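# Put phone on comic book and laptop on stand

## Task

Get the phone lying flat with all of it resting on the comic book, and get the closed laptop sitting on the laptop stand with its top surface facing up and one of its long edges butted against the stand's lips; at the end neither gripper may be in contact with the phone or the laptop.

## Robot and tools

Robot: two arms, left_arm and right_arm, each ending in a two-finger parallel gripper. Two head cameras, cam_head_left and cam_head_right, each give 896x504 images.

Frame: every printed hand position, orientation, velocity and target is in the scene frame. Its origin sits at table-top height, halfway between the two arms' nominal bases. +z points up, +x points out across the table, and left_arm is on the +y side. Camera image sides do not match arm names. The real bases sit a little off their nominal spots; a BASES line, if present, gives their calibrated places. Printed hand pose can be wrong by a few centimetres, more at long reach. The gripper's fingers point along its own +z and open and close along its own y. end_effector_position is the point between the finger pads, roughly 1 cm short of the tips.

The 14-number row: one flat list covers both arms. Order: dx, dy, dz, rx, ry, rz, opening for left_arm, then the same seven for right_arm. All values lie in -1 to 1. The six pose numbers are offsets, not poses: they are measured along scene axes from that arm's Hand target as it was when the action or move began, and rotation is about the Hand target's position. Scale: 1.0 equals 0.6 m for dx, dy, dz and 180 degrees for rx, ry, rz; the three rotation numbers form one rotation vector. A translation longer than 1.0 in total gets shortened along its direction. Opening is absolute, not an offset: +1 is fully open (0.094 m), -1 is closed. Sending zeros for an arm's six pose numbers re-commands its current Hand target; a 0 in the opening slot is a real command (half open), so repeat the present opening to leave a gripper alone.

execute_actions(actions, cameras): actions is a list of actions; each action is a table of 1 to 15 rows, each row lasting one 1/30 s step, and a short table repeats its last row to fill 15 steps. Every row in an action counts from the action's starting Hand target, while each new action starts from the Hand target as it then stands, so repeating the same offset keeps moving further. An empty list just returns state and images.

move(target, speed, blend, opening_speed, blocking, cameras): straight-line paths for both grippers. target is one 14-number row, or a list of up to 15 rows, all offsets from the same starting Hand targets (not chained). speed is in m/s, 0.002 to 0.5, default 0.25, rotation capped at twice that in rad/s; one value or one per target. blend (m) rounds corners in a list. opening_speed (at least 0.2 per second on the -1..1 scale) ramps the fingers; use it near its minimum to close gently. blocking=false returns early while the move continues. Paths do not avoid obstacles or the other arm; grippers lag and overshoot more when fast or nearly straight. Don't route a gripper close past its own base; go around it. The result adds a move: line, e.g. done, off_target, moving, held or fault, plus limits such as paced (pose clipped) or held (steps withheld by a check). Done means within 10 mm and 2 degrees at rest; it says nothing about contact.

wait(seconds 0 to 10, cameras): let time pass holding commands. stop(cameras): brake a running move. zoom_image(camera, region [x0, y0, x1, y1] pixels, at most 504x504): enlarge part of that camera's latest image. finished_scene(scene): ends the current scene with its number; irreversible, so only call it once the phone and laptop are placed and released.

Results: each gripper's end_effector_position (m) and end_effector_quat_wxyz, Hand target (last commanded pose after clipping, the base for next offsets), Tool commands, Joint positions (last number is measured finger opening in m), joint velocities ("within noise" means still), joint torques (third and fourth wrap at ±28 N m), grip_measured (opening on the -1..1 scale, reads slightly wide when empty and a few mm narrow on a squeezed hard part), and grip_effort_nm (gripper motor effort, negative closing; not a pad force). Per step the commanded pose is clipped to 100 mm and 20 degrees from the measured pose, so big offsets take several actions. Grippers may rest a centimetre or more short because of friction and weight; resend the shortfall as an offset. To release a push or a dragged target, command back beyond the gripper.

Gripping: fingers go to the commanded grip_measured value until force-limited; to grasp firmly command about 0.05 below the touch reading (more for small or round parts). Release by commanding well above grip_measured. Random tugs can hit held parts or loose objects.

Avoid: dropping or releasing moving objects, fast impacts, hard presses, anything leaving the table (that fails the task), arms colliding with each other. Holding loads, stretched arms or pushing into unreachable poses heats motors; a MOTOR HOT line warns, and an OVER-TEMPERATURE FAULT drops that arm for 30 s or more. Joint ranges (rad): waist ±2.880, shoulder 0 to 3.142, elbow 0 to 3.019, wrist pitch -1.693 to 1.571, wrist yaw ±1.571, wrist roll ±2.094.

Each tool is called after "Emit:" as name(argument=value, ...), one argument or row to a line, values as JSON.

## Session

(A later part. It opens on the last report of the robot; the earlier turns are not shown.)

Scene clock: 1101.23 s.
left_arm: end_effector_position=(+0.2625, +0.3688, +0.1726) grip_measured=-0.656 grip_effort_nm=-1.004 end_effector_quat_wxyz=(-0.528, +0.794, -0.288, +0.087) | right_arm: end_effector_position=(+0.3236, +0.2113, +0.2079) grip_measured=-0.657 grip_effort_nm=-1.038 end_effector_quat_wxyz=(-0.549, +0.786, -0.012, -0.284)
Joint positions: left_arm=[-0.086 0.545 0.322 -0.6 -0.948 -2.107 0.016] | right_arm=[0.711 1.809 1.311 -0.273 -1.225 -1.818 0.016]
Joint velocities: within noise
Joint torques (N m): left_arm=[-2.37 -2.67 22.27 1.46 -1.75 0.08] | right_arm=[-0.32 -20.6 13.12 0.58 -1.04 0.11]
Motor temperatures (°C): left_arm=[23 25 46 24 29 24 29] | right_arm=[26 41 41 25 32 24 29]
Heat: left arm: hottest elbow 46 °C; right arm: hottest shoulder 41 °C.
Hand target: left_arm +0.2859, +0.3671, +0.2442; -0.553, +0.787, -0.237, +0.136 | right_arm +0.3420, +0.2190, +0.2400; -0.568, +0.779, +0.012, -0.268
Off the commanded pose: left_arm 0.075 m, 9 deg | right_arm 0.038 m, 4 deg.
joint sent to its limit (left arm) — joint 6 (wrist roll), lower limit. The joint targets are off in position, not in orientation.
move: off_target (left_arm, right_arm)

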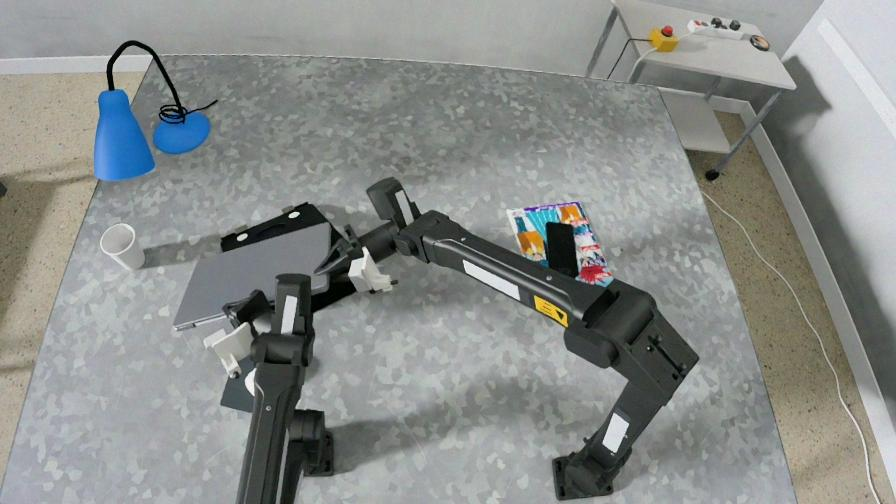

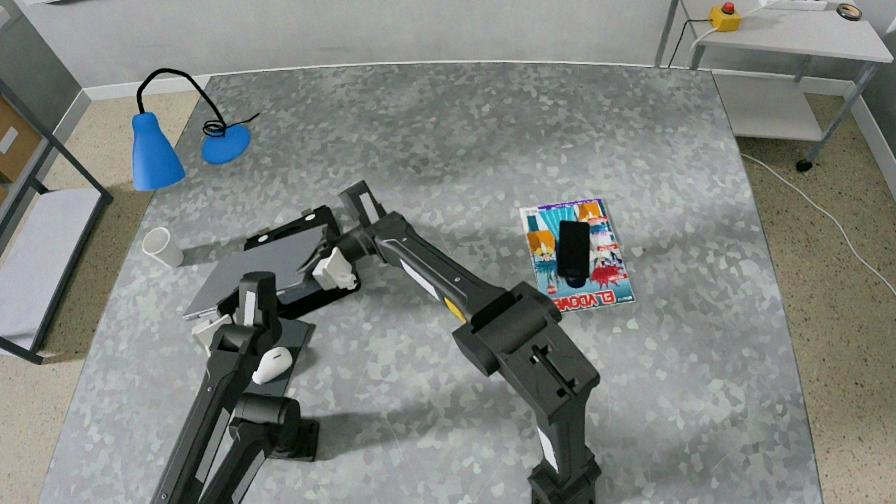

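Emit:
move(
  target=[
    [-0.02,0.0,-0.06,0,0,0,-1,-0.01,-0.01,-0.05,0,0.03,0,-1],
  ],
  speed=0.06,
)

Emit:
zoom_image(
  camera="cam_head_left",
  region=[140, 180, 440, 340],
)

Emit:
zoom_image(
  camera="cam_head_right",
  region=[140, 180, 440, 340],
)

Scene clock: 1106.13 s.
left_arm: end_effector_position=(+0.2627, +0.3694, +0.1761) grip_measured=-0.656 grip_effort_nm=-1.004 end_effector_quat_wxyz=(-0.533, +0.792, -0.284, +0.090) | right_arm: end_effector_position=(+0.3281, +0.2140, +0.2065) grip_measured=-0.657 grip_effort_nm=-1.043 end_effector_quat_wxyz=(-0.561, +0.769, -0.012, -0.306)
Joint positions: left_arm=[-0.089 0.539 0.322 -0.591 -0.959 -2.1 0.016] | right_arm=[0.705 1.837 1.309 -0.166 -1.28 -1.728 0.016]
Joint velocities: within noise
Joint torques (N m): left_arm=[-2.32 -3.43 13.7 3.59 -1.37 0] | right_arm=[-0.15 -20.48 8.44 1.83 -0.6 0.46]
Motor temperatures (°C): left_arm=[23 25 47 24 30 24 29] | right_arm=[26 41 42 25 32 24 29]
Heat: left arm: hottest elbow 47 °C; right arm: hottest elbow 42 °C.
Hand target: left_arm +0.2739, +0.3671, +0.2082; -0.553, +0.787, -0.237, +0.136 | right_arm +0.3360, +0.2130, +0.2099; -0.567, +0.765, -0.015, -0.304
Off the commanded pose: left_arm 0.034 m, 8 deg | right_arm 0.009 m, 1 deg.
joint sent to its limit (left arm) — joint 6 (wrist roll), lower limit. The joint targets still meet the commanded pose.
move: off_target (left_arm)

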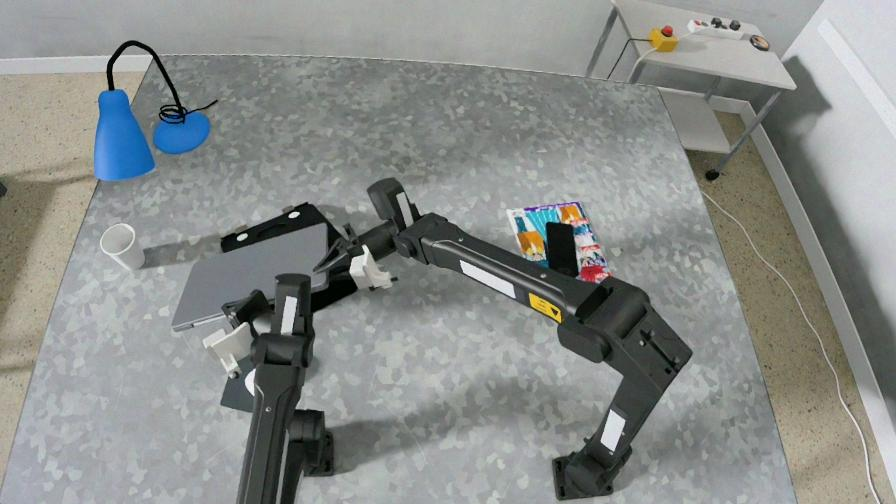

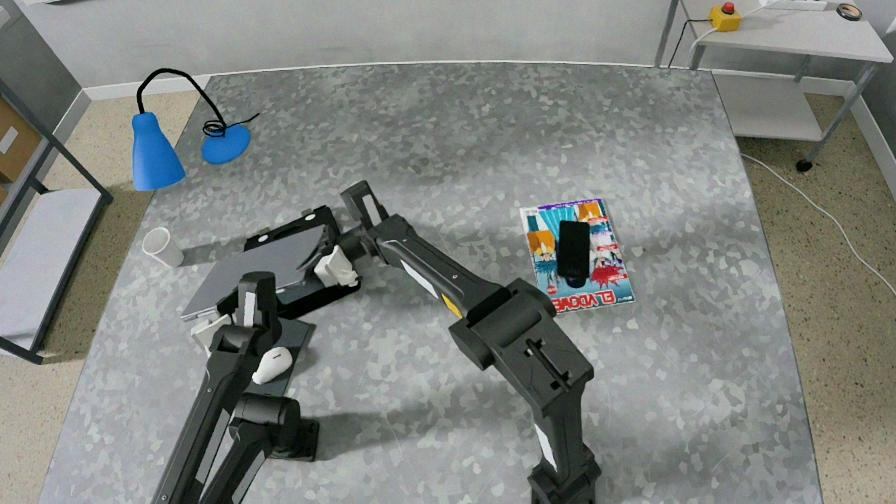

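Scaled by 1.680.

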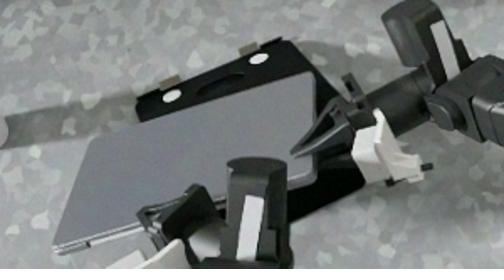

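Scaled by 1.680.

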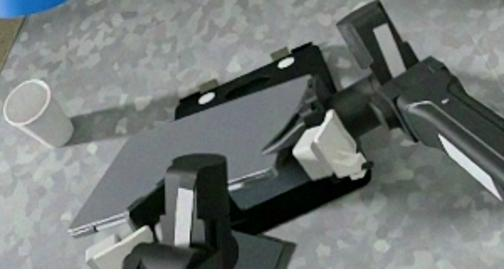

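Emit:
move(
  target=[
    [0.04,0.01,-0.06,0,0,0,-1,0.04,0.01,-0.045,0,0.03,0,-1],
  ],
  speed=0.06,
)

Emit:
zoom_image(
  camera="cam_head_left",
  region=[140, 180, 440, 340],
)

Emit:
zoom_image(
  camera="cam_head_right",
  region=[140, 180, 440, 340],
)

Scene clock: 1111.57 s.
left_arm: end_effector_position=(+0.2897, +0.3702, +0.1593) grip_measured=-0.656 grip_effort_nm=-1.009 end_effector_quat_wxyz=(-0.546, +0.783, -0.284, +0.095) | right_arm: end_effector_position=(+0.3483, +0.2136, +0.1832) grip_measured=-0.657 grip_effort_nm=-1.038 end_effector_quat_wxyz=(-0.570, +0.756, -0.021, -0.321)
Joint positions: left_arm=[-0.082 0.695 0.294 -0.348 -0.967 -2.049 0.016] | right_arm=[0.68 1.911 1.32 -0.042 -1.325 -1.648 0.016]
Joint velocities: within noise
Joint torques (N m): left_arm=[0.09 -2.73 11.59 3.43 -0.48 -0.46] | right_arm=[0.09 -19.31 10.55 0.83 -0.81 0.74]
Motor temperatures (°C): left_arm=[23 25 46 24 30 24 29] | right_arm=[26 41 42 25 32 24 29]
Heat: left arm: hottest elbow 46 °C; right arm: hottest elbow 42 °C.
Hand target: left_arm +0.2979, +0.3731, +0.1722; -0.553, +0.787, -0.237, +0.136 | right_arm +0.3600, +0.2190, +0.1832; -0.566, +0.750, -0.042, -0.340
Off the commanded pose: left_arm 0.016 m, 7 deg | right_arm 0.013 m, 3 deg.
move: off_target (left_arm, right_arm)

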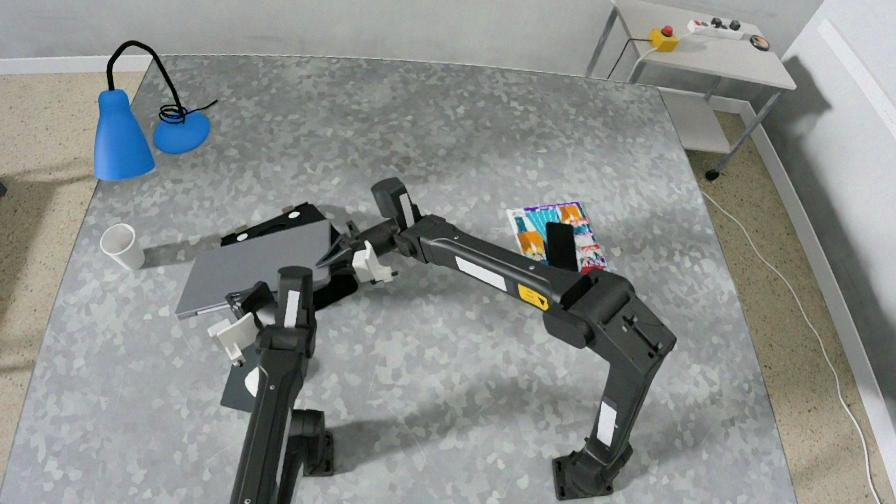

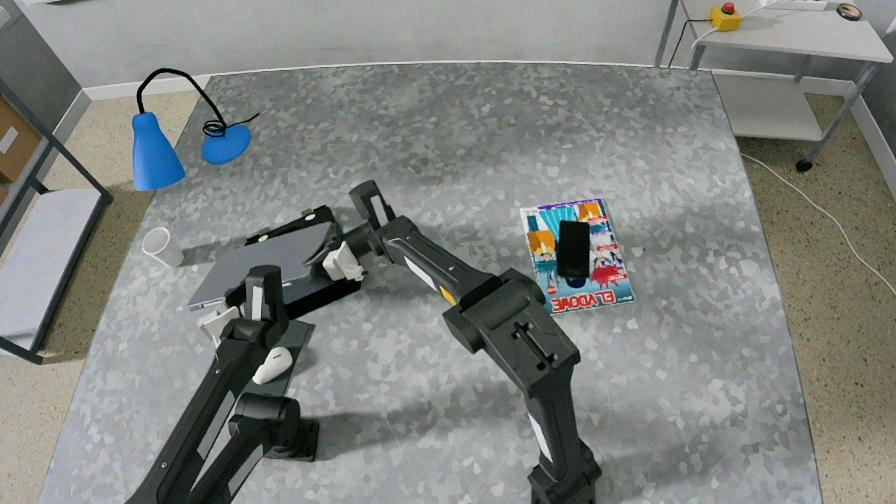

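Scaled by 1.680.

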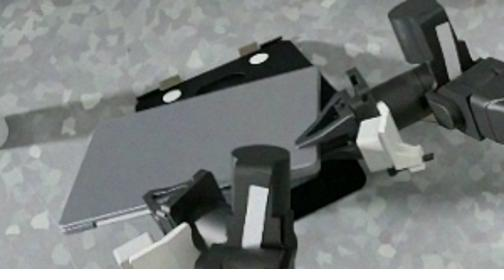

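Scaled by 1.680.

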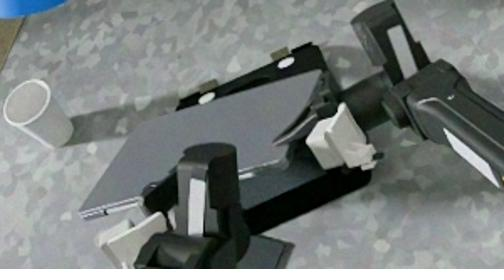

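Working well; continue.

Emit:
move(
  target=[
    [0.03,0.0,-0.05,0,0,0,-1,0.02,0.0,-0.03,0,0.04,0,-1],
  ],
  speed=0.06,
)

Emit:
zoom_image(
  camera="cam_head_left",
  region=[140, 180, 440, 340],
)

Emit:
zoom_image(
  camera="cam_head_right",
  region=[140, 180, 440, 340],
)

Scene clock: 1116.23 s.
left_arm: end_effector_position=(+0.3093, +0.3734, +0.1500) grip_measured=-0.650 grip_effort_nm=-1.013 end_effector_quat_wxyz=(-0.561, +0.776, -0.268, +0.104) | right_arm: end_effector_position=(+0.3657, +0.2165, +0.1755) grip_measured=-0.657 grip_effort_nm=-1.043 end_effector_quat_wxyz=(-0.576, +0.741, -0.031, -0.343)
Joint positions: left_arm=[-0.074 0.829 0.283 -0.143 -0.99 -2.025 0.016] | right_arm=[0.663 1.97 1.349 0.091 -1.37 -1.515 0.016]
Joint velocities: within noise
Joint torques (N m): left_arm=[-0.5 -0.5 9.29 3.22 0.55 -0.66] | right_arm=[0.26 -19.43 9.51 0.58 -1.02 1.16]
Motor temperatures (°C): left_arm=[23 25 45 24 30 24 29] | right_arm=[26 40 42 25 32 25 29]
Heat: left arm: hottest elbow 45 °C; right arm: hottest elbow 42 °C.
Hand target: left_arm +0.3158, +0.3731, +0.1421; -0.553, +0.787, -0.237, +0.136 | right_arm +0.3720, +0.2190, +0.1651; -0.562, +0.727, -0.077, -0.386
Off the commanded pose: left_arm 0.010 m, 5 deg | right_arm 0.012 m, 8 deg.
move: off_target (left_arm, right_arm)

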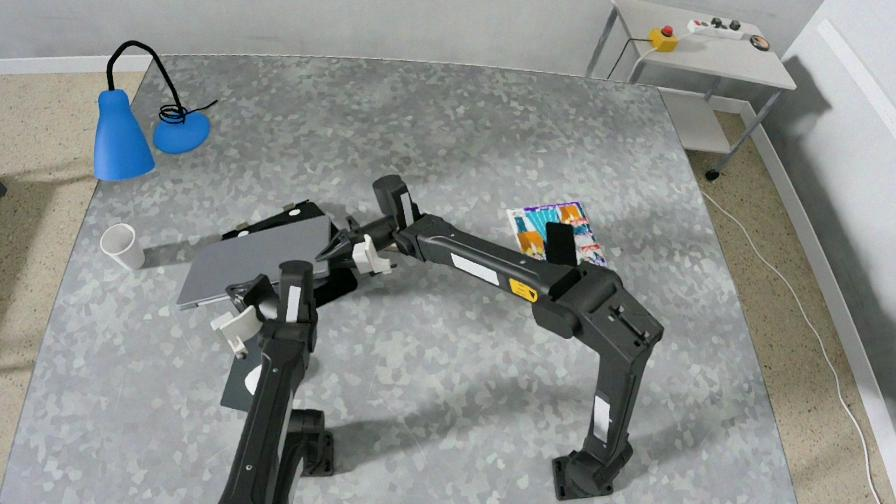

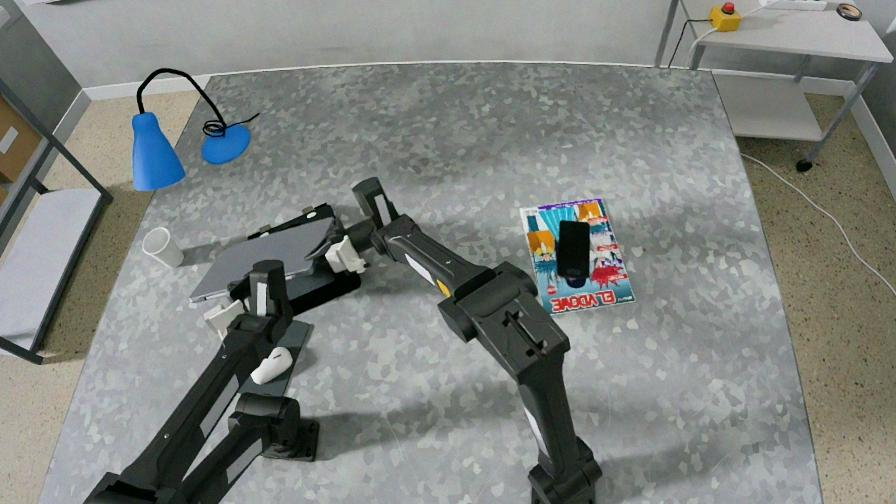

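Scaled by 1.680.

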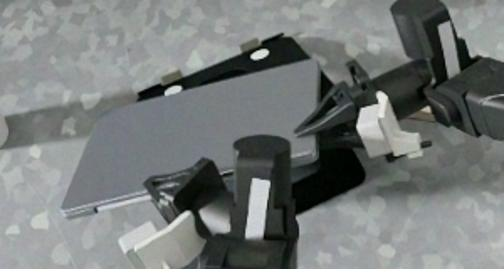

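Scaled by 1.680.

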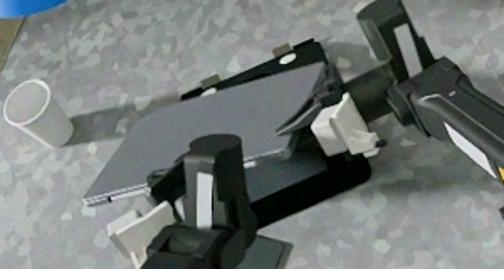

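Emit:
move(
  target=[
    [0.01,0,0.03,0.03,0,0,-1,0.01,0.0,-0.02,0.05,0,0,-1],
  ],
  speed=0.06,
)

Emit:
move(
  target=[
    [0.0,0,0,0,0,0,-0.35,0,0.0,0,0,0,0,-1],
  ],
  opening_speed=0.3,
)

Emit:
zoom_image(
  camera="cam_head_left",
  region=[140, 180, 440, 340],
)

Emit:
zoom_image(
  camera="cam_head_right",
  region=[140, 180, 440, 340],
)

Scene clock: 1124.73 s.
left_arm: end_effector_position=(+0.3176, +0.3757, +0.1542) grip_measured=-0.643 grip_effort_nm=-1.009 end_effector_quat_wxyz=(-0.581, +0.764, -0.260, +0.105) | right_arm: end_effector_position=(+0.3751, +0.2176, +0.1746) grip_measured=-0.662 grip_effort_nm=-1.038 end_effector_quat_wxyz=(-0.618, +0.707, +0.004, -0.345)
Joint positions: left_arm=[-0.076 0.878 0.278 -0.022 -1.023 -1.971 0.017] | right_arm=[0.653 2.064 1.324 0.743 -1.427 -1.064 0.016]
Joint velocities: within noise
Joint torques (N m): left_arm=[-2.84 -2.49 9.46 3.4 -0.98 -0.02] | right_arm=[0.5 -20.25 6.83 1.17 0.29 1.09]
Motor temperatures (°C): left_arm=[23 25 44 24 30 24 29] | right_arm=[26 41 42 25 32 25 29]
Heat: left arm: hottest elbow 44 °C; right arm: hottest elbow 42 °C.
Hand target: left_arm +0.3218, +0.3731, +0.1600; -0.589, +0.760, -0.243, +0.125 | right_arm +0.3781, +0.2190, +0.1531; -0.618, +0.681, -0.047, -0.391
Off the commanded pose: left_arm 0.008 m, 3 deg | right_arm 0.022 m, 8 deg.
move: off_target (left_arm, right_arm)

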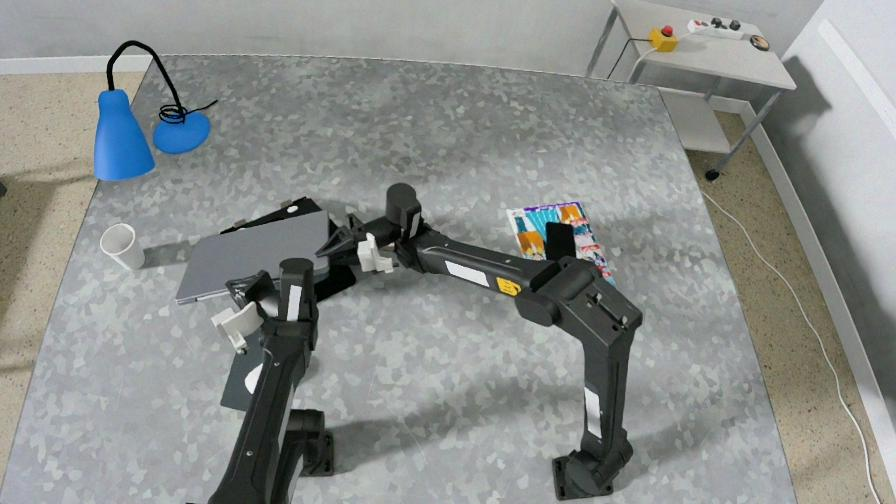

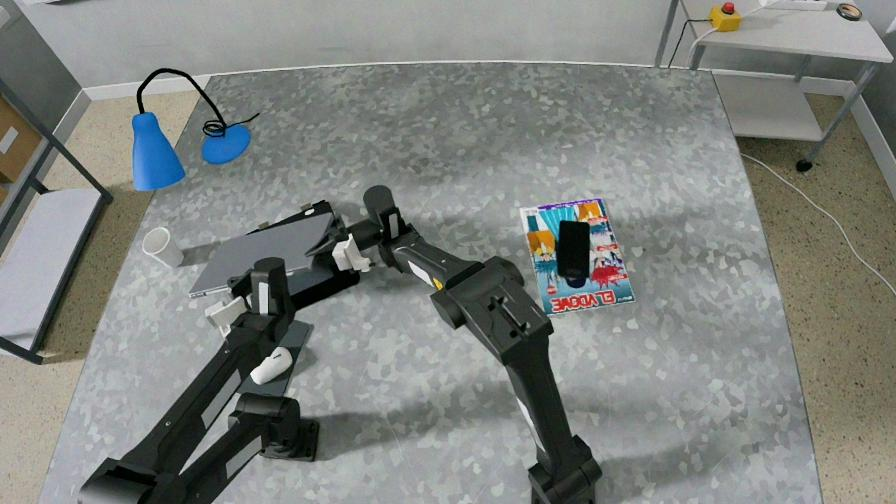

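Scene clock: 1127.57 s.
left_arm: end_effector_position=(+0.3178, +0.3767, +0.1587) grip_measured=-0.352 grip_effort_nm=0.134 end_effector_quat_wxyz=(-0.589, +0.761, -0.246, +0.112) | right_arm: end_effector_position=(+0.3744, +0.2163, +0.1761) grip_measured=-0.661 grip_effort_nm=-1.033 end_effector_quat_wxyz=(-0.633, +0.688, -0.008, -0.354)
Joint positions: left_arm=[-0.078 0.879 0.274 0.015 -1.043 -1.97 0.03] | right_arm=[0.653 2.12 1.318 1.125 -1.403 -0.731 0.016]
Joint velocities: within noise
Joint torques (N m): left_arm=[-2.26 -3.43 9.89 2.15 -0.25 -0.03] | right_arm=[0.56 -19.6 6.79 1.1 0.45 0.93]
Motor temperatures (°C): left_arm=[22 25 43 24 30 24 29] | right_arm=[26 41 41 25 32 25 30]
Heat: left arm: hottest elbow 43 °C; right arm: hottest shoulder 41 °C.
Hand target: left_arm +0.3218, +0.3732, +0.1601; -0.589, +0.760, -0.243, +0.125 | right_arm +0.3780, +0.2190, +0.1531; -0.618, +0.681, -0.047, -0.391
Off the commanded pose: left_arm 0.006 m, 2 deg | right_arm 0.024 m, 6 deg.
move: off_target (right_arm)

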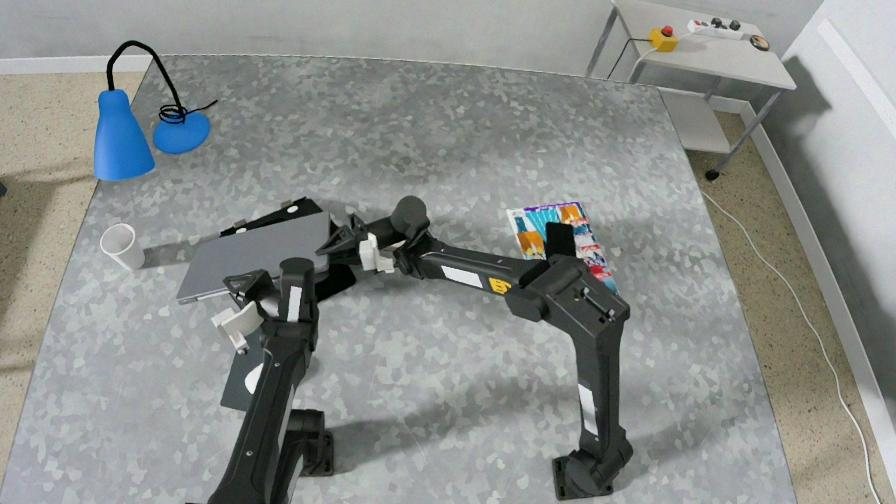

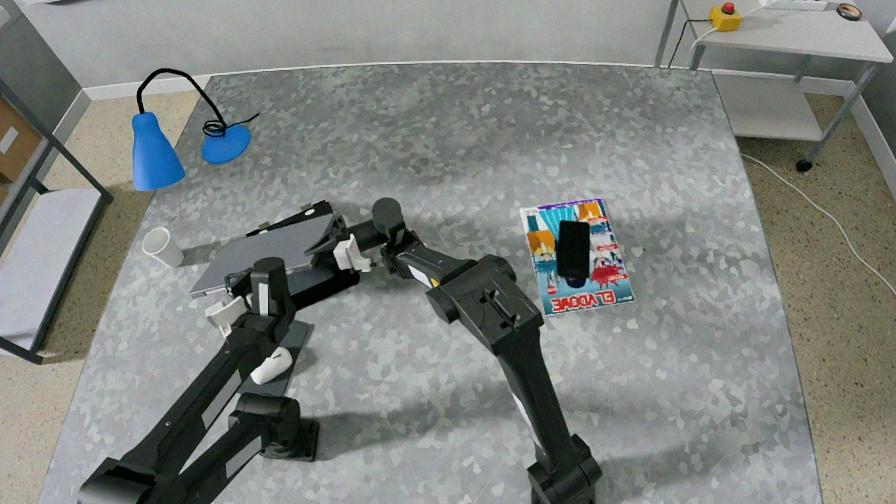

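Scaled by 1.680.

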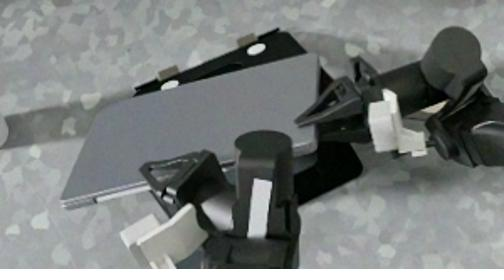

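Scaled by 1.680.

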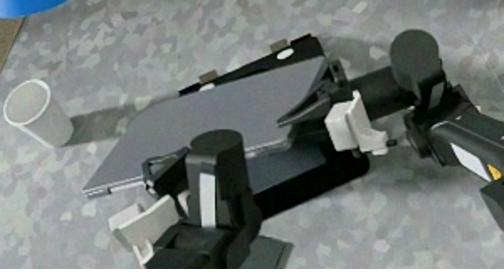

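Emit:
move(
  target=[
    [0,0,0,0,0,0,0.3,0,0.0,0,0,0,0,-1],
    [-0.13,-0.08,0.05,0,0,0,0.3,0,0,0,0,0,0,-1],
    [-0.2,-0.12,0.1,0,0,0,-1,0,0,0,0,0,0,-1],
  ],
  opening_speed=0.6,
  speed=0.1,
)

Emit:
zoom_image(
  camera="cam_head_left",
  region=[140, 180, 440, 340],
)

Emit:
zoom_image(
  camera="cam_head_right",
  region=[140, 180, 440, 340],
)

Scene clock: 1136.97 s.
left_arm: end_effector_position=(+0.2108, +0.3076, +0.2243) grip_measured=-0.987 grip_effort_nm=-0.686 end_effector_quat_wxyz=(+0.666, -0.647, +0.284, -0.241) | right_arm: end_effector_position=(+0.3742, +0.2161, +0.1762) grip_measured=-0.660 grip_effort_nm=-1.038 end_effector_quat_wxyz=(+0.635, -0.687, +0.008, +0.355)
Joint positions: left_arm=[-0.793 0.04 0.176 -0.731 -1.576 -2.099 0.001] | right_arm=[0.653 2.124 1.318 1.151 -1.401 -0.709 0.016]
Joint velocities: within noise
Joint torques (N m): left_arm=[-3.14 1.55 10.25 0.85 -0.49 -0.02] | right_arm=[0.5 -19.66 6.89 1.09 0.43 0.94]
Motor temperatures (°C): left_arm=[22 25 42 24 29 24 29] | right_arm=[26 42 40 25 31 25 30]
Heat: left arm: hottest elbow 42 °C; right arm: hottest shoulder 42 °C.
Hand target: left_arm +0.2019, +0.3011, +0.2202; +0.594, -0.755, +0.246, -0.131 | right_arm +0.3780, +0.2190, +0.1532; +0.618, -0.681, +0.047, +0.391
Off the commanded pose: left_arm 0.012 m, 21 deg; orientation clipped | right_arm 0.024 m, 6 deg.
joint sent to its limit (left arm) — joint 5 (wrist yaw), lower limit. The joint targets are off in position and orientation.
move: off_target (left_arm, right_arm); target 3's new opening was sent with left_arm's hand 0.012 m and 21 deg from that target; limits=paced

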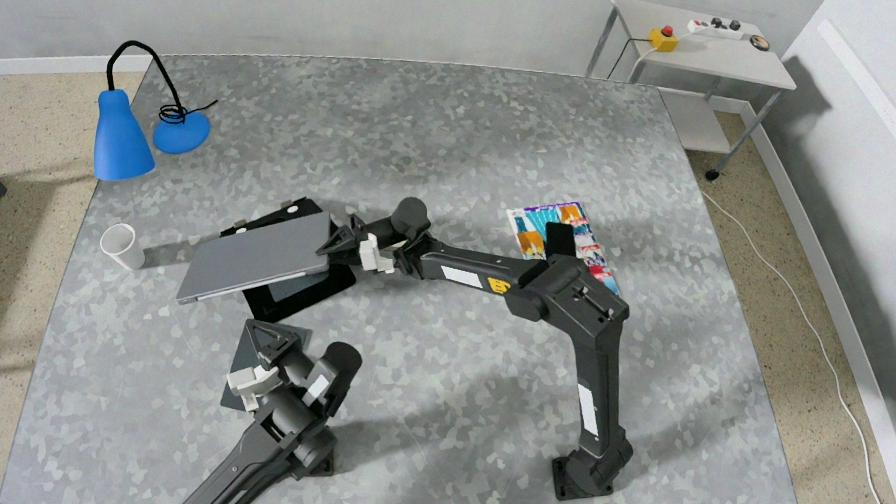

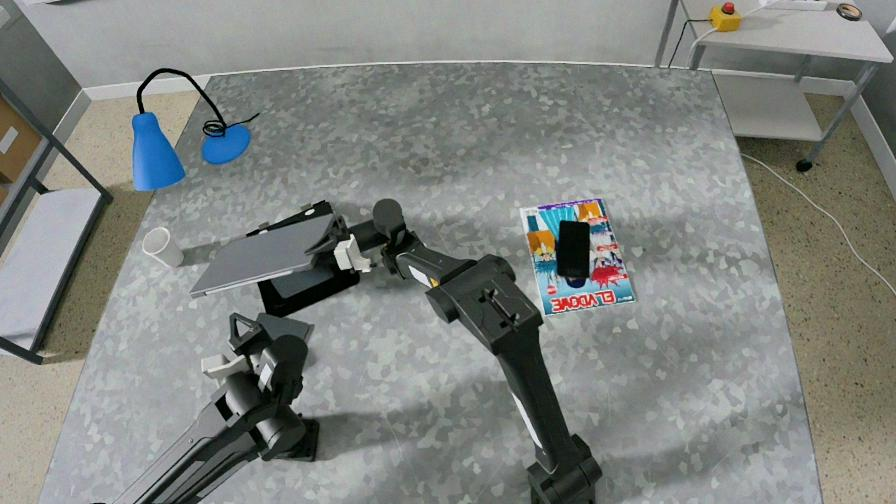

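Scaled by 1.680.

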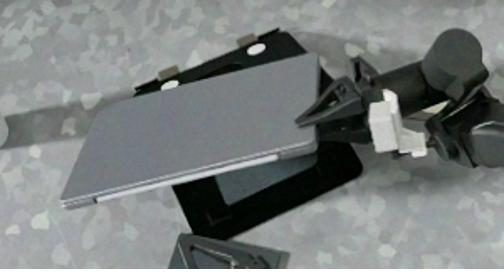

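Scaled by 1.680.

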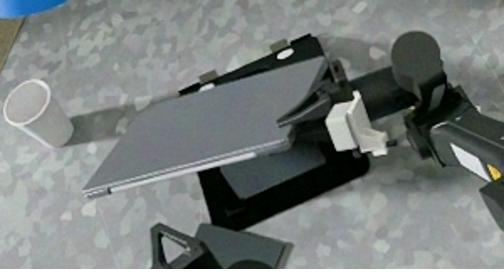

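Emit:
move(
  target=[
    [0,0,0,0,0,0,-1,0,0,0,0,0,0,-0.3],
  ],
  opening_speed=0.25,
)

Emit:
zoom_image(
  camera="cam_head_left",
  region=[140, 180, 440, 340],
)

Emit:
zoom_image(
  camera="cam_head_right",
  region=[140, 180, 440, 340],
)

Scene clock: 1142.33 s.
left_arm: end_effector_position=(+0.2108, +0.3076, +0.2243) grip_measured=-0.987 grip_effort_nm=-0.691 end_effector_quat_wxyz=(+0.666, -0.647, +0.284, -0.241) | right_arm: end_effector_position=(+0.3729, +0.2149, +0.1721) grip_measured=-0.302 grip_effort_nm=0.076 end_effector_quat_wxyz=(-0.621, +0.681, -0.038, -0.385)
Joint positions: left_arm=[-0.793 0.04 0.176 -0.731 -1.576 -2.099 0.001] | right_arm=[0.653 2.144 1.318 1.234 -1.398 -0.557 0.033]
Joint velocities: within noise
Joint torques (N m): left_arm=[-2.67 1.32 10.24 0.75 -0.52 0] | right_arm=[0.56 -19.37 7.53 1.05 0.36 0.27]
Motor temperatures (°C): left_arm=[22 25 42 24 29 24 29] | right_arm=[26 42 40 25 31 25 29]
Heat: left arm: hottest elbow 42 °C; right arm: hottest shoulder 42 °C.
Hand target: left_arm +0.2019, +0.3011, +0.2202; +0.594, -0.755, +0.246, -0.131 | right_arm +0.3779, +0.2190, +0.1530; -0.618, +0.681, -0.047, -0.391
Off the commanded pose: left_arm 0.012 m, 20 deg; orientation clipped | right_arm 0.020 m, 1 deg.
joint sent to its limit (left arm) — joint 5 (wrist yaw), lower limit. The joint targets are off in position and orientation.
move: off_target (left_arm, right_arm); limits=paced

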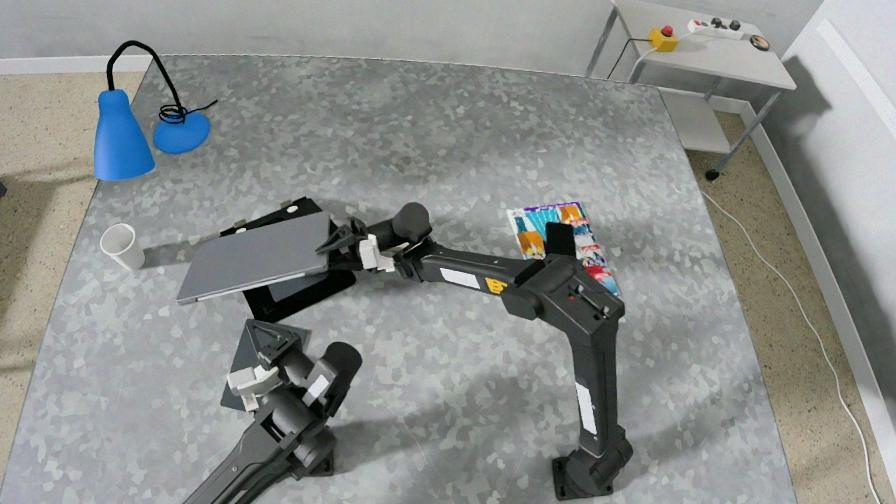

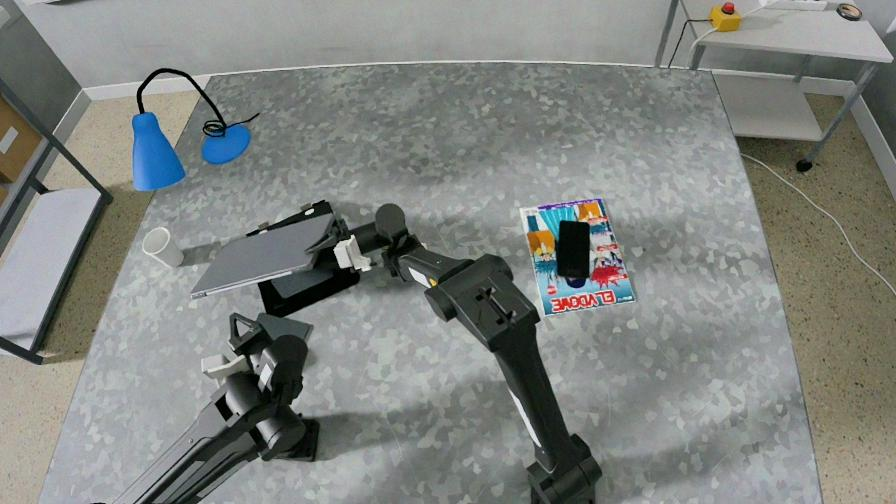

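Scaled by 1.680.

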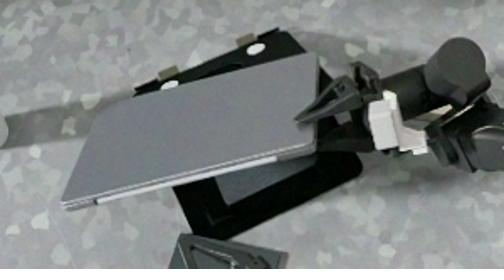

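Scaled by 1.680.

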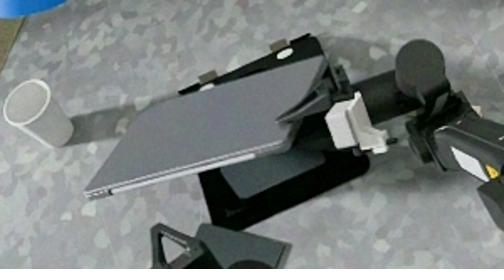

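Emit:
move(
  target=[
    [0,0,0,0,0,0,-1,0,0,0.01,0,0,0,0.5],
    [0,0,0,0,0,0,-1,0.1,-0.2,0.03,0,0,0,0.5],
  ],
  opening_speed=0.5,
  speed=0.12,
)

Emit:
zoom_image(
  camera="cam_head_left",
  region=[140, 180, 440, 340],
)

Emit:
zoom_image(
  camera="cam_head_right",
  region=[140, 180, 440, 340],
)

Scene clock: 1148.77 s.
left_arm: end_effector_position=(+0.2108, +0.3076, +0.2243) grip_measured=-0.987 grip_effort_nm=-0.691 end_effector_quat_wxyz=(+0.666, -0.647, +0.284, -0.241) | right_arm: end_effector_position=(+0.4391, +0.1029, +0.1735) grip_measured=+0.499 grip_effort_nm=0.071 end_effector_quat_wxyz=(-0.609, +0.705, -0.063, -0.360)
Joint positions: left_arm=[-0.793 0.04 0.176 -0.731 -1.576 -2.099 0.001] | right_arm=[0.438 2.144 1.309 1.486 -1.572 -0.296 0.07]
Joint velocities: within noise
Joint torques (N m): left_arm=[-2.9 1.49 10.35 0.92 -0.54 0.05] | right_arm=[0.15 -22.95 5.05 0.54 0.3 0.23]
Motor temperatures (°C): left_arm=[22 25 41 24 29 24 29] | right_arm=[26 42 40 25 31 25 29]
Heat: left arm: hottest elbow 41 °C; right arm: hottest shoulder 42 °C.
Hand target: left_arm +0.2019, +0.3011, +0.2202; +0.594, -0.755, +0.246, -0.131 | right_arm +0.4379, +0.0991, +0.1710; -0.618, +0.681, -0.047, -0.391
Off the commanded pose: left_arm 0.012 m, 20 deg; orientation clipped | right_arm 0.005 m, 5 deg.
joint sent to its limit (left arm) — joint 5 (wrist yaw), lower limit. The joint targets are off in position and orientation.
move: off_target (left_arm, right_arm); limits=paced

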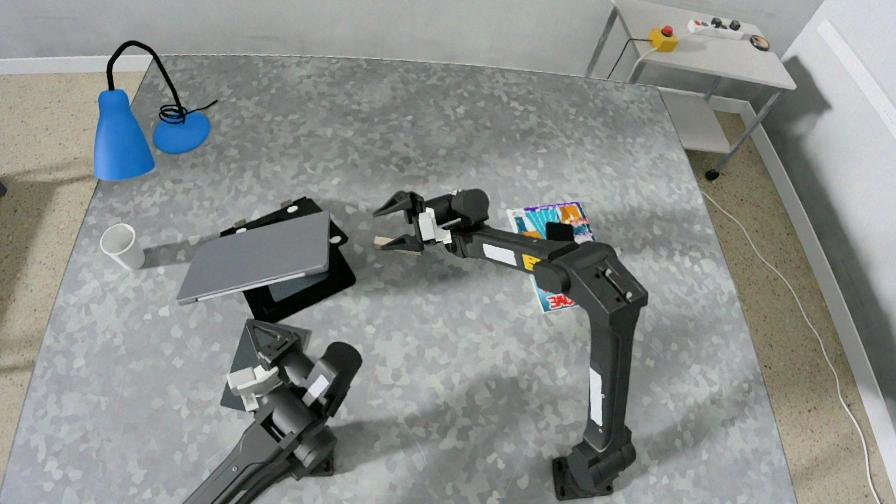

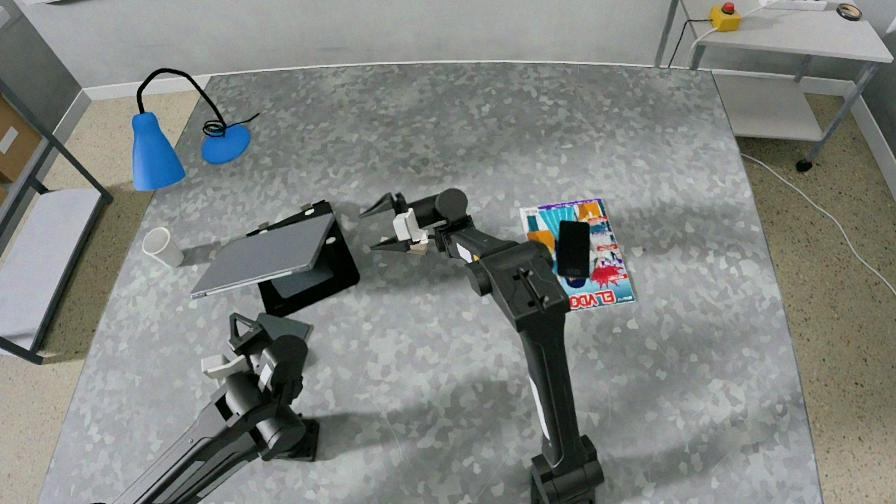

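Scaled by 1.680.

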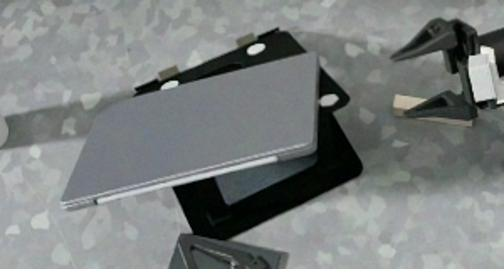

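Scaled by 1.680.

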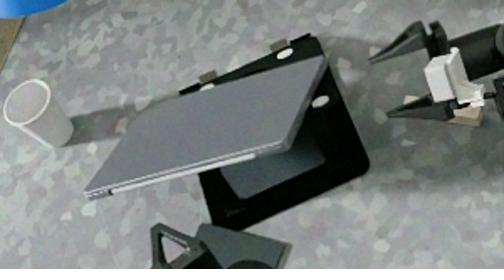

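Emit:
move(
  target=[
    [0.04,0.0,-0.08,0,0,0,-1,0,0,0.05,0,0,0,0.5],
  ],
  speed=0.12,
)

Emit:
zoom_image(
  camera="cam_head_left",
  region=[140, 180, 440, 400],
)

Emit:
zoom_image(
  camera="cam_head_right",
  region=[140, 180, 440, 400],
)

Scene clock: 1158.67 s.
left_arm: end_effector_position=(+0.2274, +0.2998, +0.1767) grip_measured=-0.987 grip_effort_nm=-0.691 end_effector_quat_wxyz=(+0.660, -0.655, +0.288, -0.226) | right_arm: end_effector_position=(+0.4379, +0.1023, +0.1906) grip_measured=+0.499 grip_effort_nm=0.066 end_effector_quat_wxyz=(-0.606, +0.704, -0.067, -0.363)
Joint positions: left_arm=[-0.737 0.226 0.074 -0.463 -1.526 -2.1 0.001] | right_arm=[0.438 2.114 1.309 1.482 -1.572 -0.258 0.07]
Joint velocities: within noise
Joint torques (N m): left_arm=[0.32 3.02 10.26 1.72 -0.38 0.02] | right_arm=[0.32 -24.18 5.71 0.27 0.41 0.28]
Motor temperatures (°C): left_arm=[22 25 41 24 29 24 29] | right_arm=[26 42 39 25 30 25 29]
Heat: left arm: hottest elbow 41 °C; right arm: hottest shoulder 42 °C.
Hand target: left_arm +0.2259, +0.3012, +0.1722; +0.594, -0.755, +0.245, -0.131 | right_arm +0.4379, +0.0991, +0.2011; -0.618, +0.681, -0.047, -0.391
Off the commanded pose: left_arm 0.005 m, 18 deg | right_arm 0.011 m, 5 deg.
joint sent to its limit (left arm) — joint 6 (wrist roll), lower limit. The joint targets are off in orientation, not in position.
move: off_target (left_arm, right_arm)

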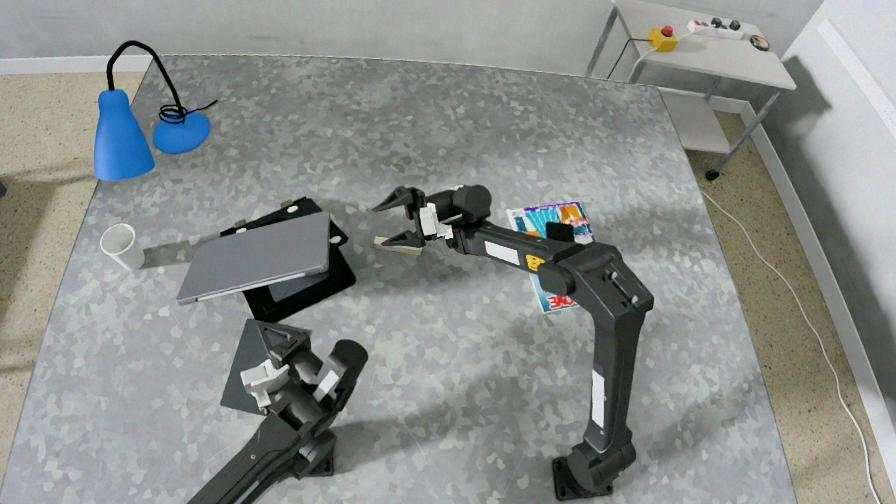

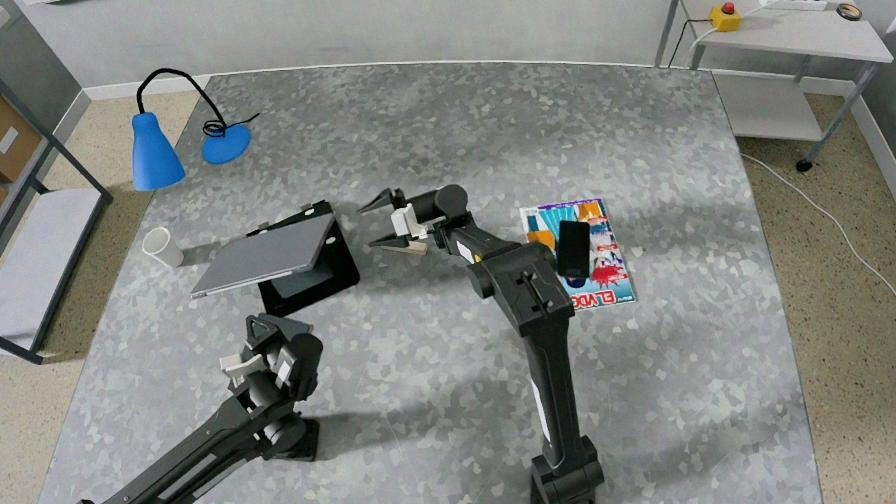

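Scaled by 1.680.

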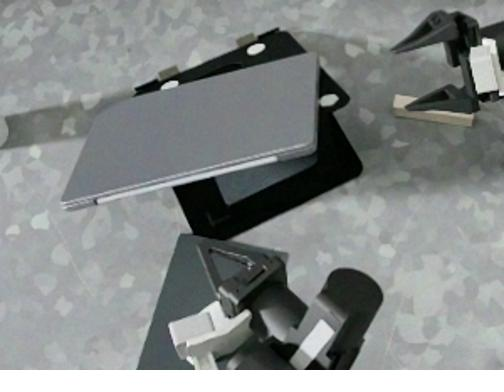

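Scaled by 1.680.

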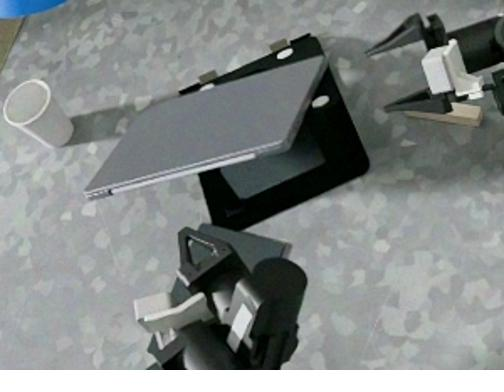

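Emit:
move(
  target=[
    [0.12,0.05,-0.01,0,0,0,-1,0,0,0,0,0,0,0.5],
  ],
  speed=0.08,
)

Emit:
zoom_image(
  camera="cam_head_left",
  region=[140, 180, 440, 400],
)

Emit:
zoom_image(
  camera="cam_head_right",
  region=[140, 180, 440, 400],
)

Scene clock: 1163.27 s.
left_arm: end_effector_position=(+0.2759, +0.3337, +0.1375) grip_measured=-0.987 grip_effort_nm=-0.691 end_effector_quat_wxyz=(-0.603, +0.732, -0.296, +0.117) | right_arm: end_effector_position=(+0.4379, +0.1023, +0.1906) grip_measured=+0.499 grip_effort_nm=0.066 end_effector_quat_wxyz=(-0.606, +0.704, -0.068, -0.364)
Joint positions: left_arm=[-0.332 0.727 0.169 -0.196 -1.203 -2.1 0.001] | right_arm=[0.438 2.114 1.309 1.482 -1.572 -0.255 0.07]
Joint velocities: within noise
Joint torques (N m): left_arm=[-0.26 -0.67 16.1 1.96 -0.35 0] | right_arm=[0.32 -24.18 5.75 0.36 0.43 0.27]
Motor temperatures (°C): left_arm=[22 25 41 24 29 24 29] | right_arm=[26 43 39 25 30 25 28]
Heat: left arm: hottest elbow 41 °C; right arm: hottest shoulder 43 °C.
Hand target: left_arm +0.2978, +0.3311, +0.1660; -0.594, +0.755, -0.246, +0.131 | right_arm +0.4379, +0.0991, +0.2012; -0.618, +0.681, -0.047, -0.391
Off the commanded pose: left_arm 0.036 m, 7 deg | right_arm 0.011 m, 5 deg.
joint sent to its limit (left arm) — joint 6 (wrist roll), lower limit. The joint targets are off in orientation, not in position.
move: off_target (left_arm, right_arm)

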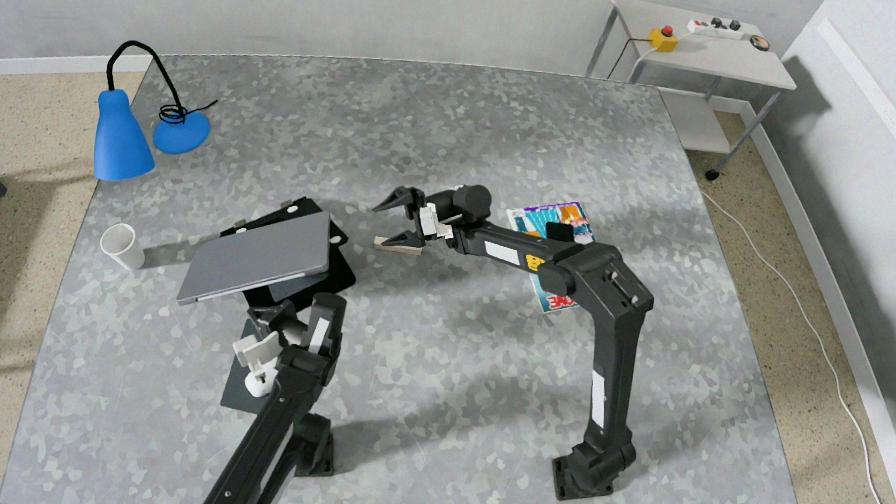

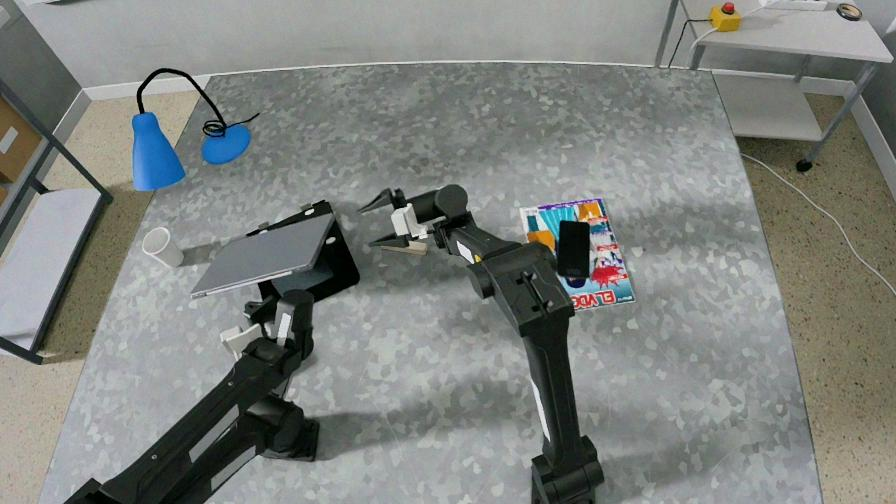

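Scaled by 1.680.

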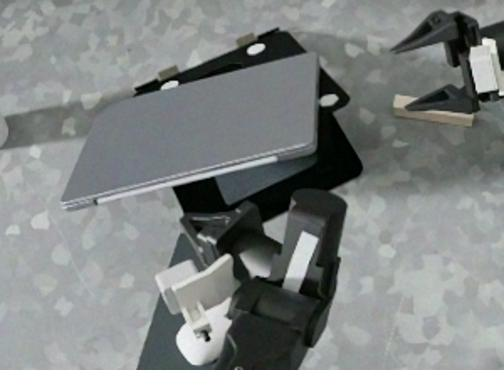

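Scaled by 1.680.

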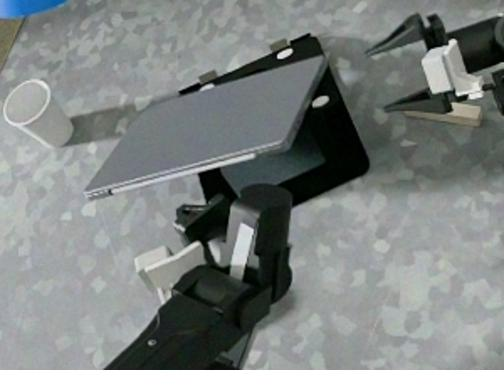

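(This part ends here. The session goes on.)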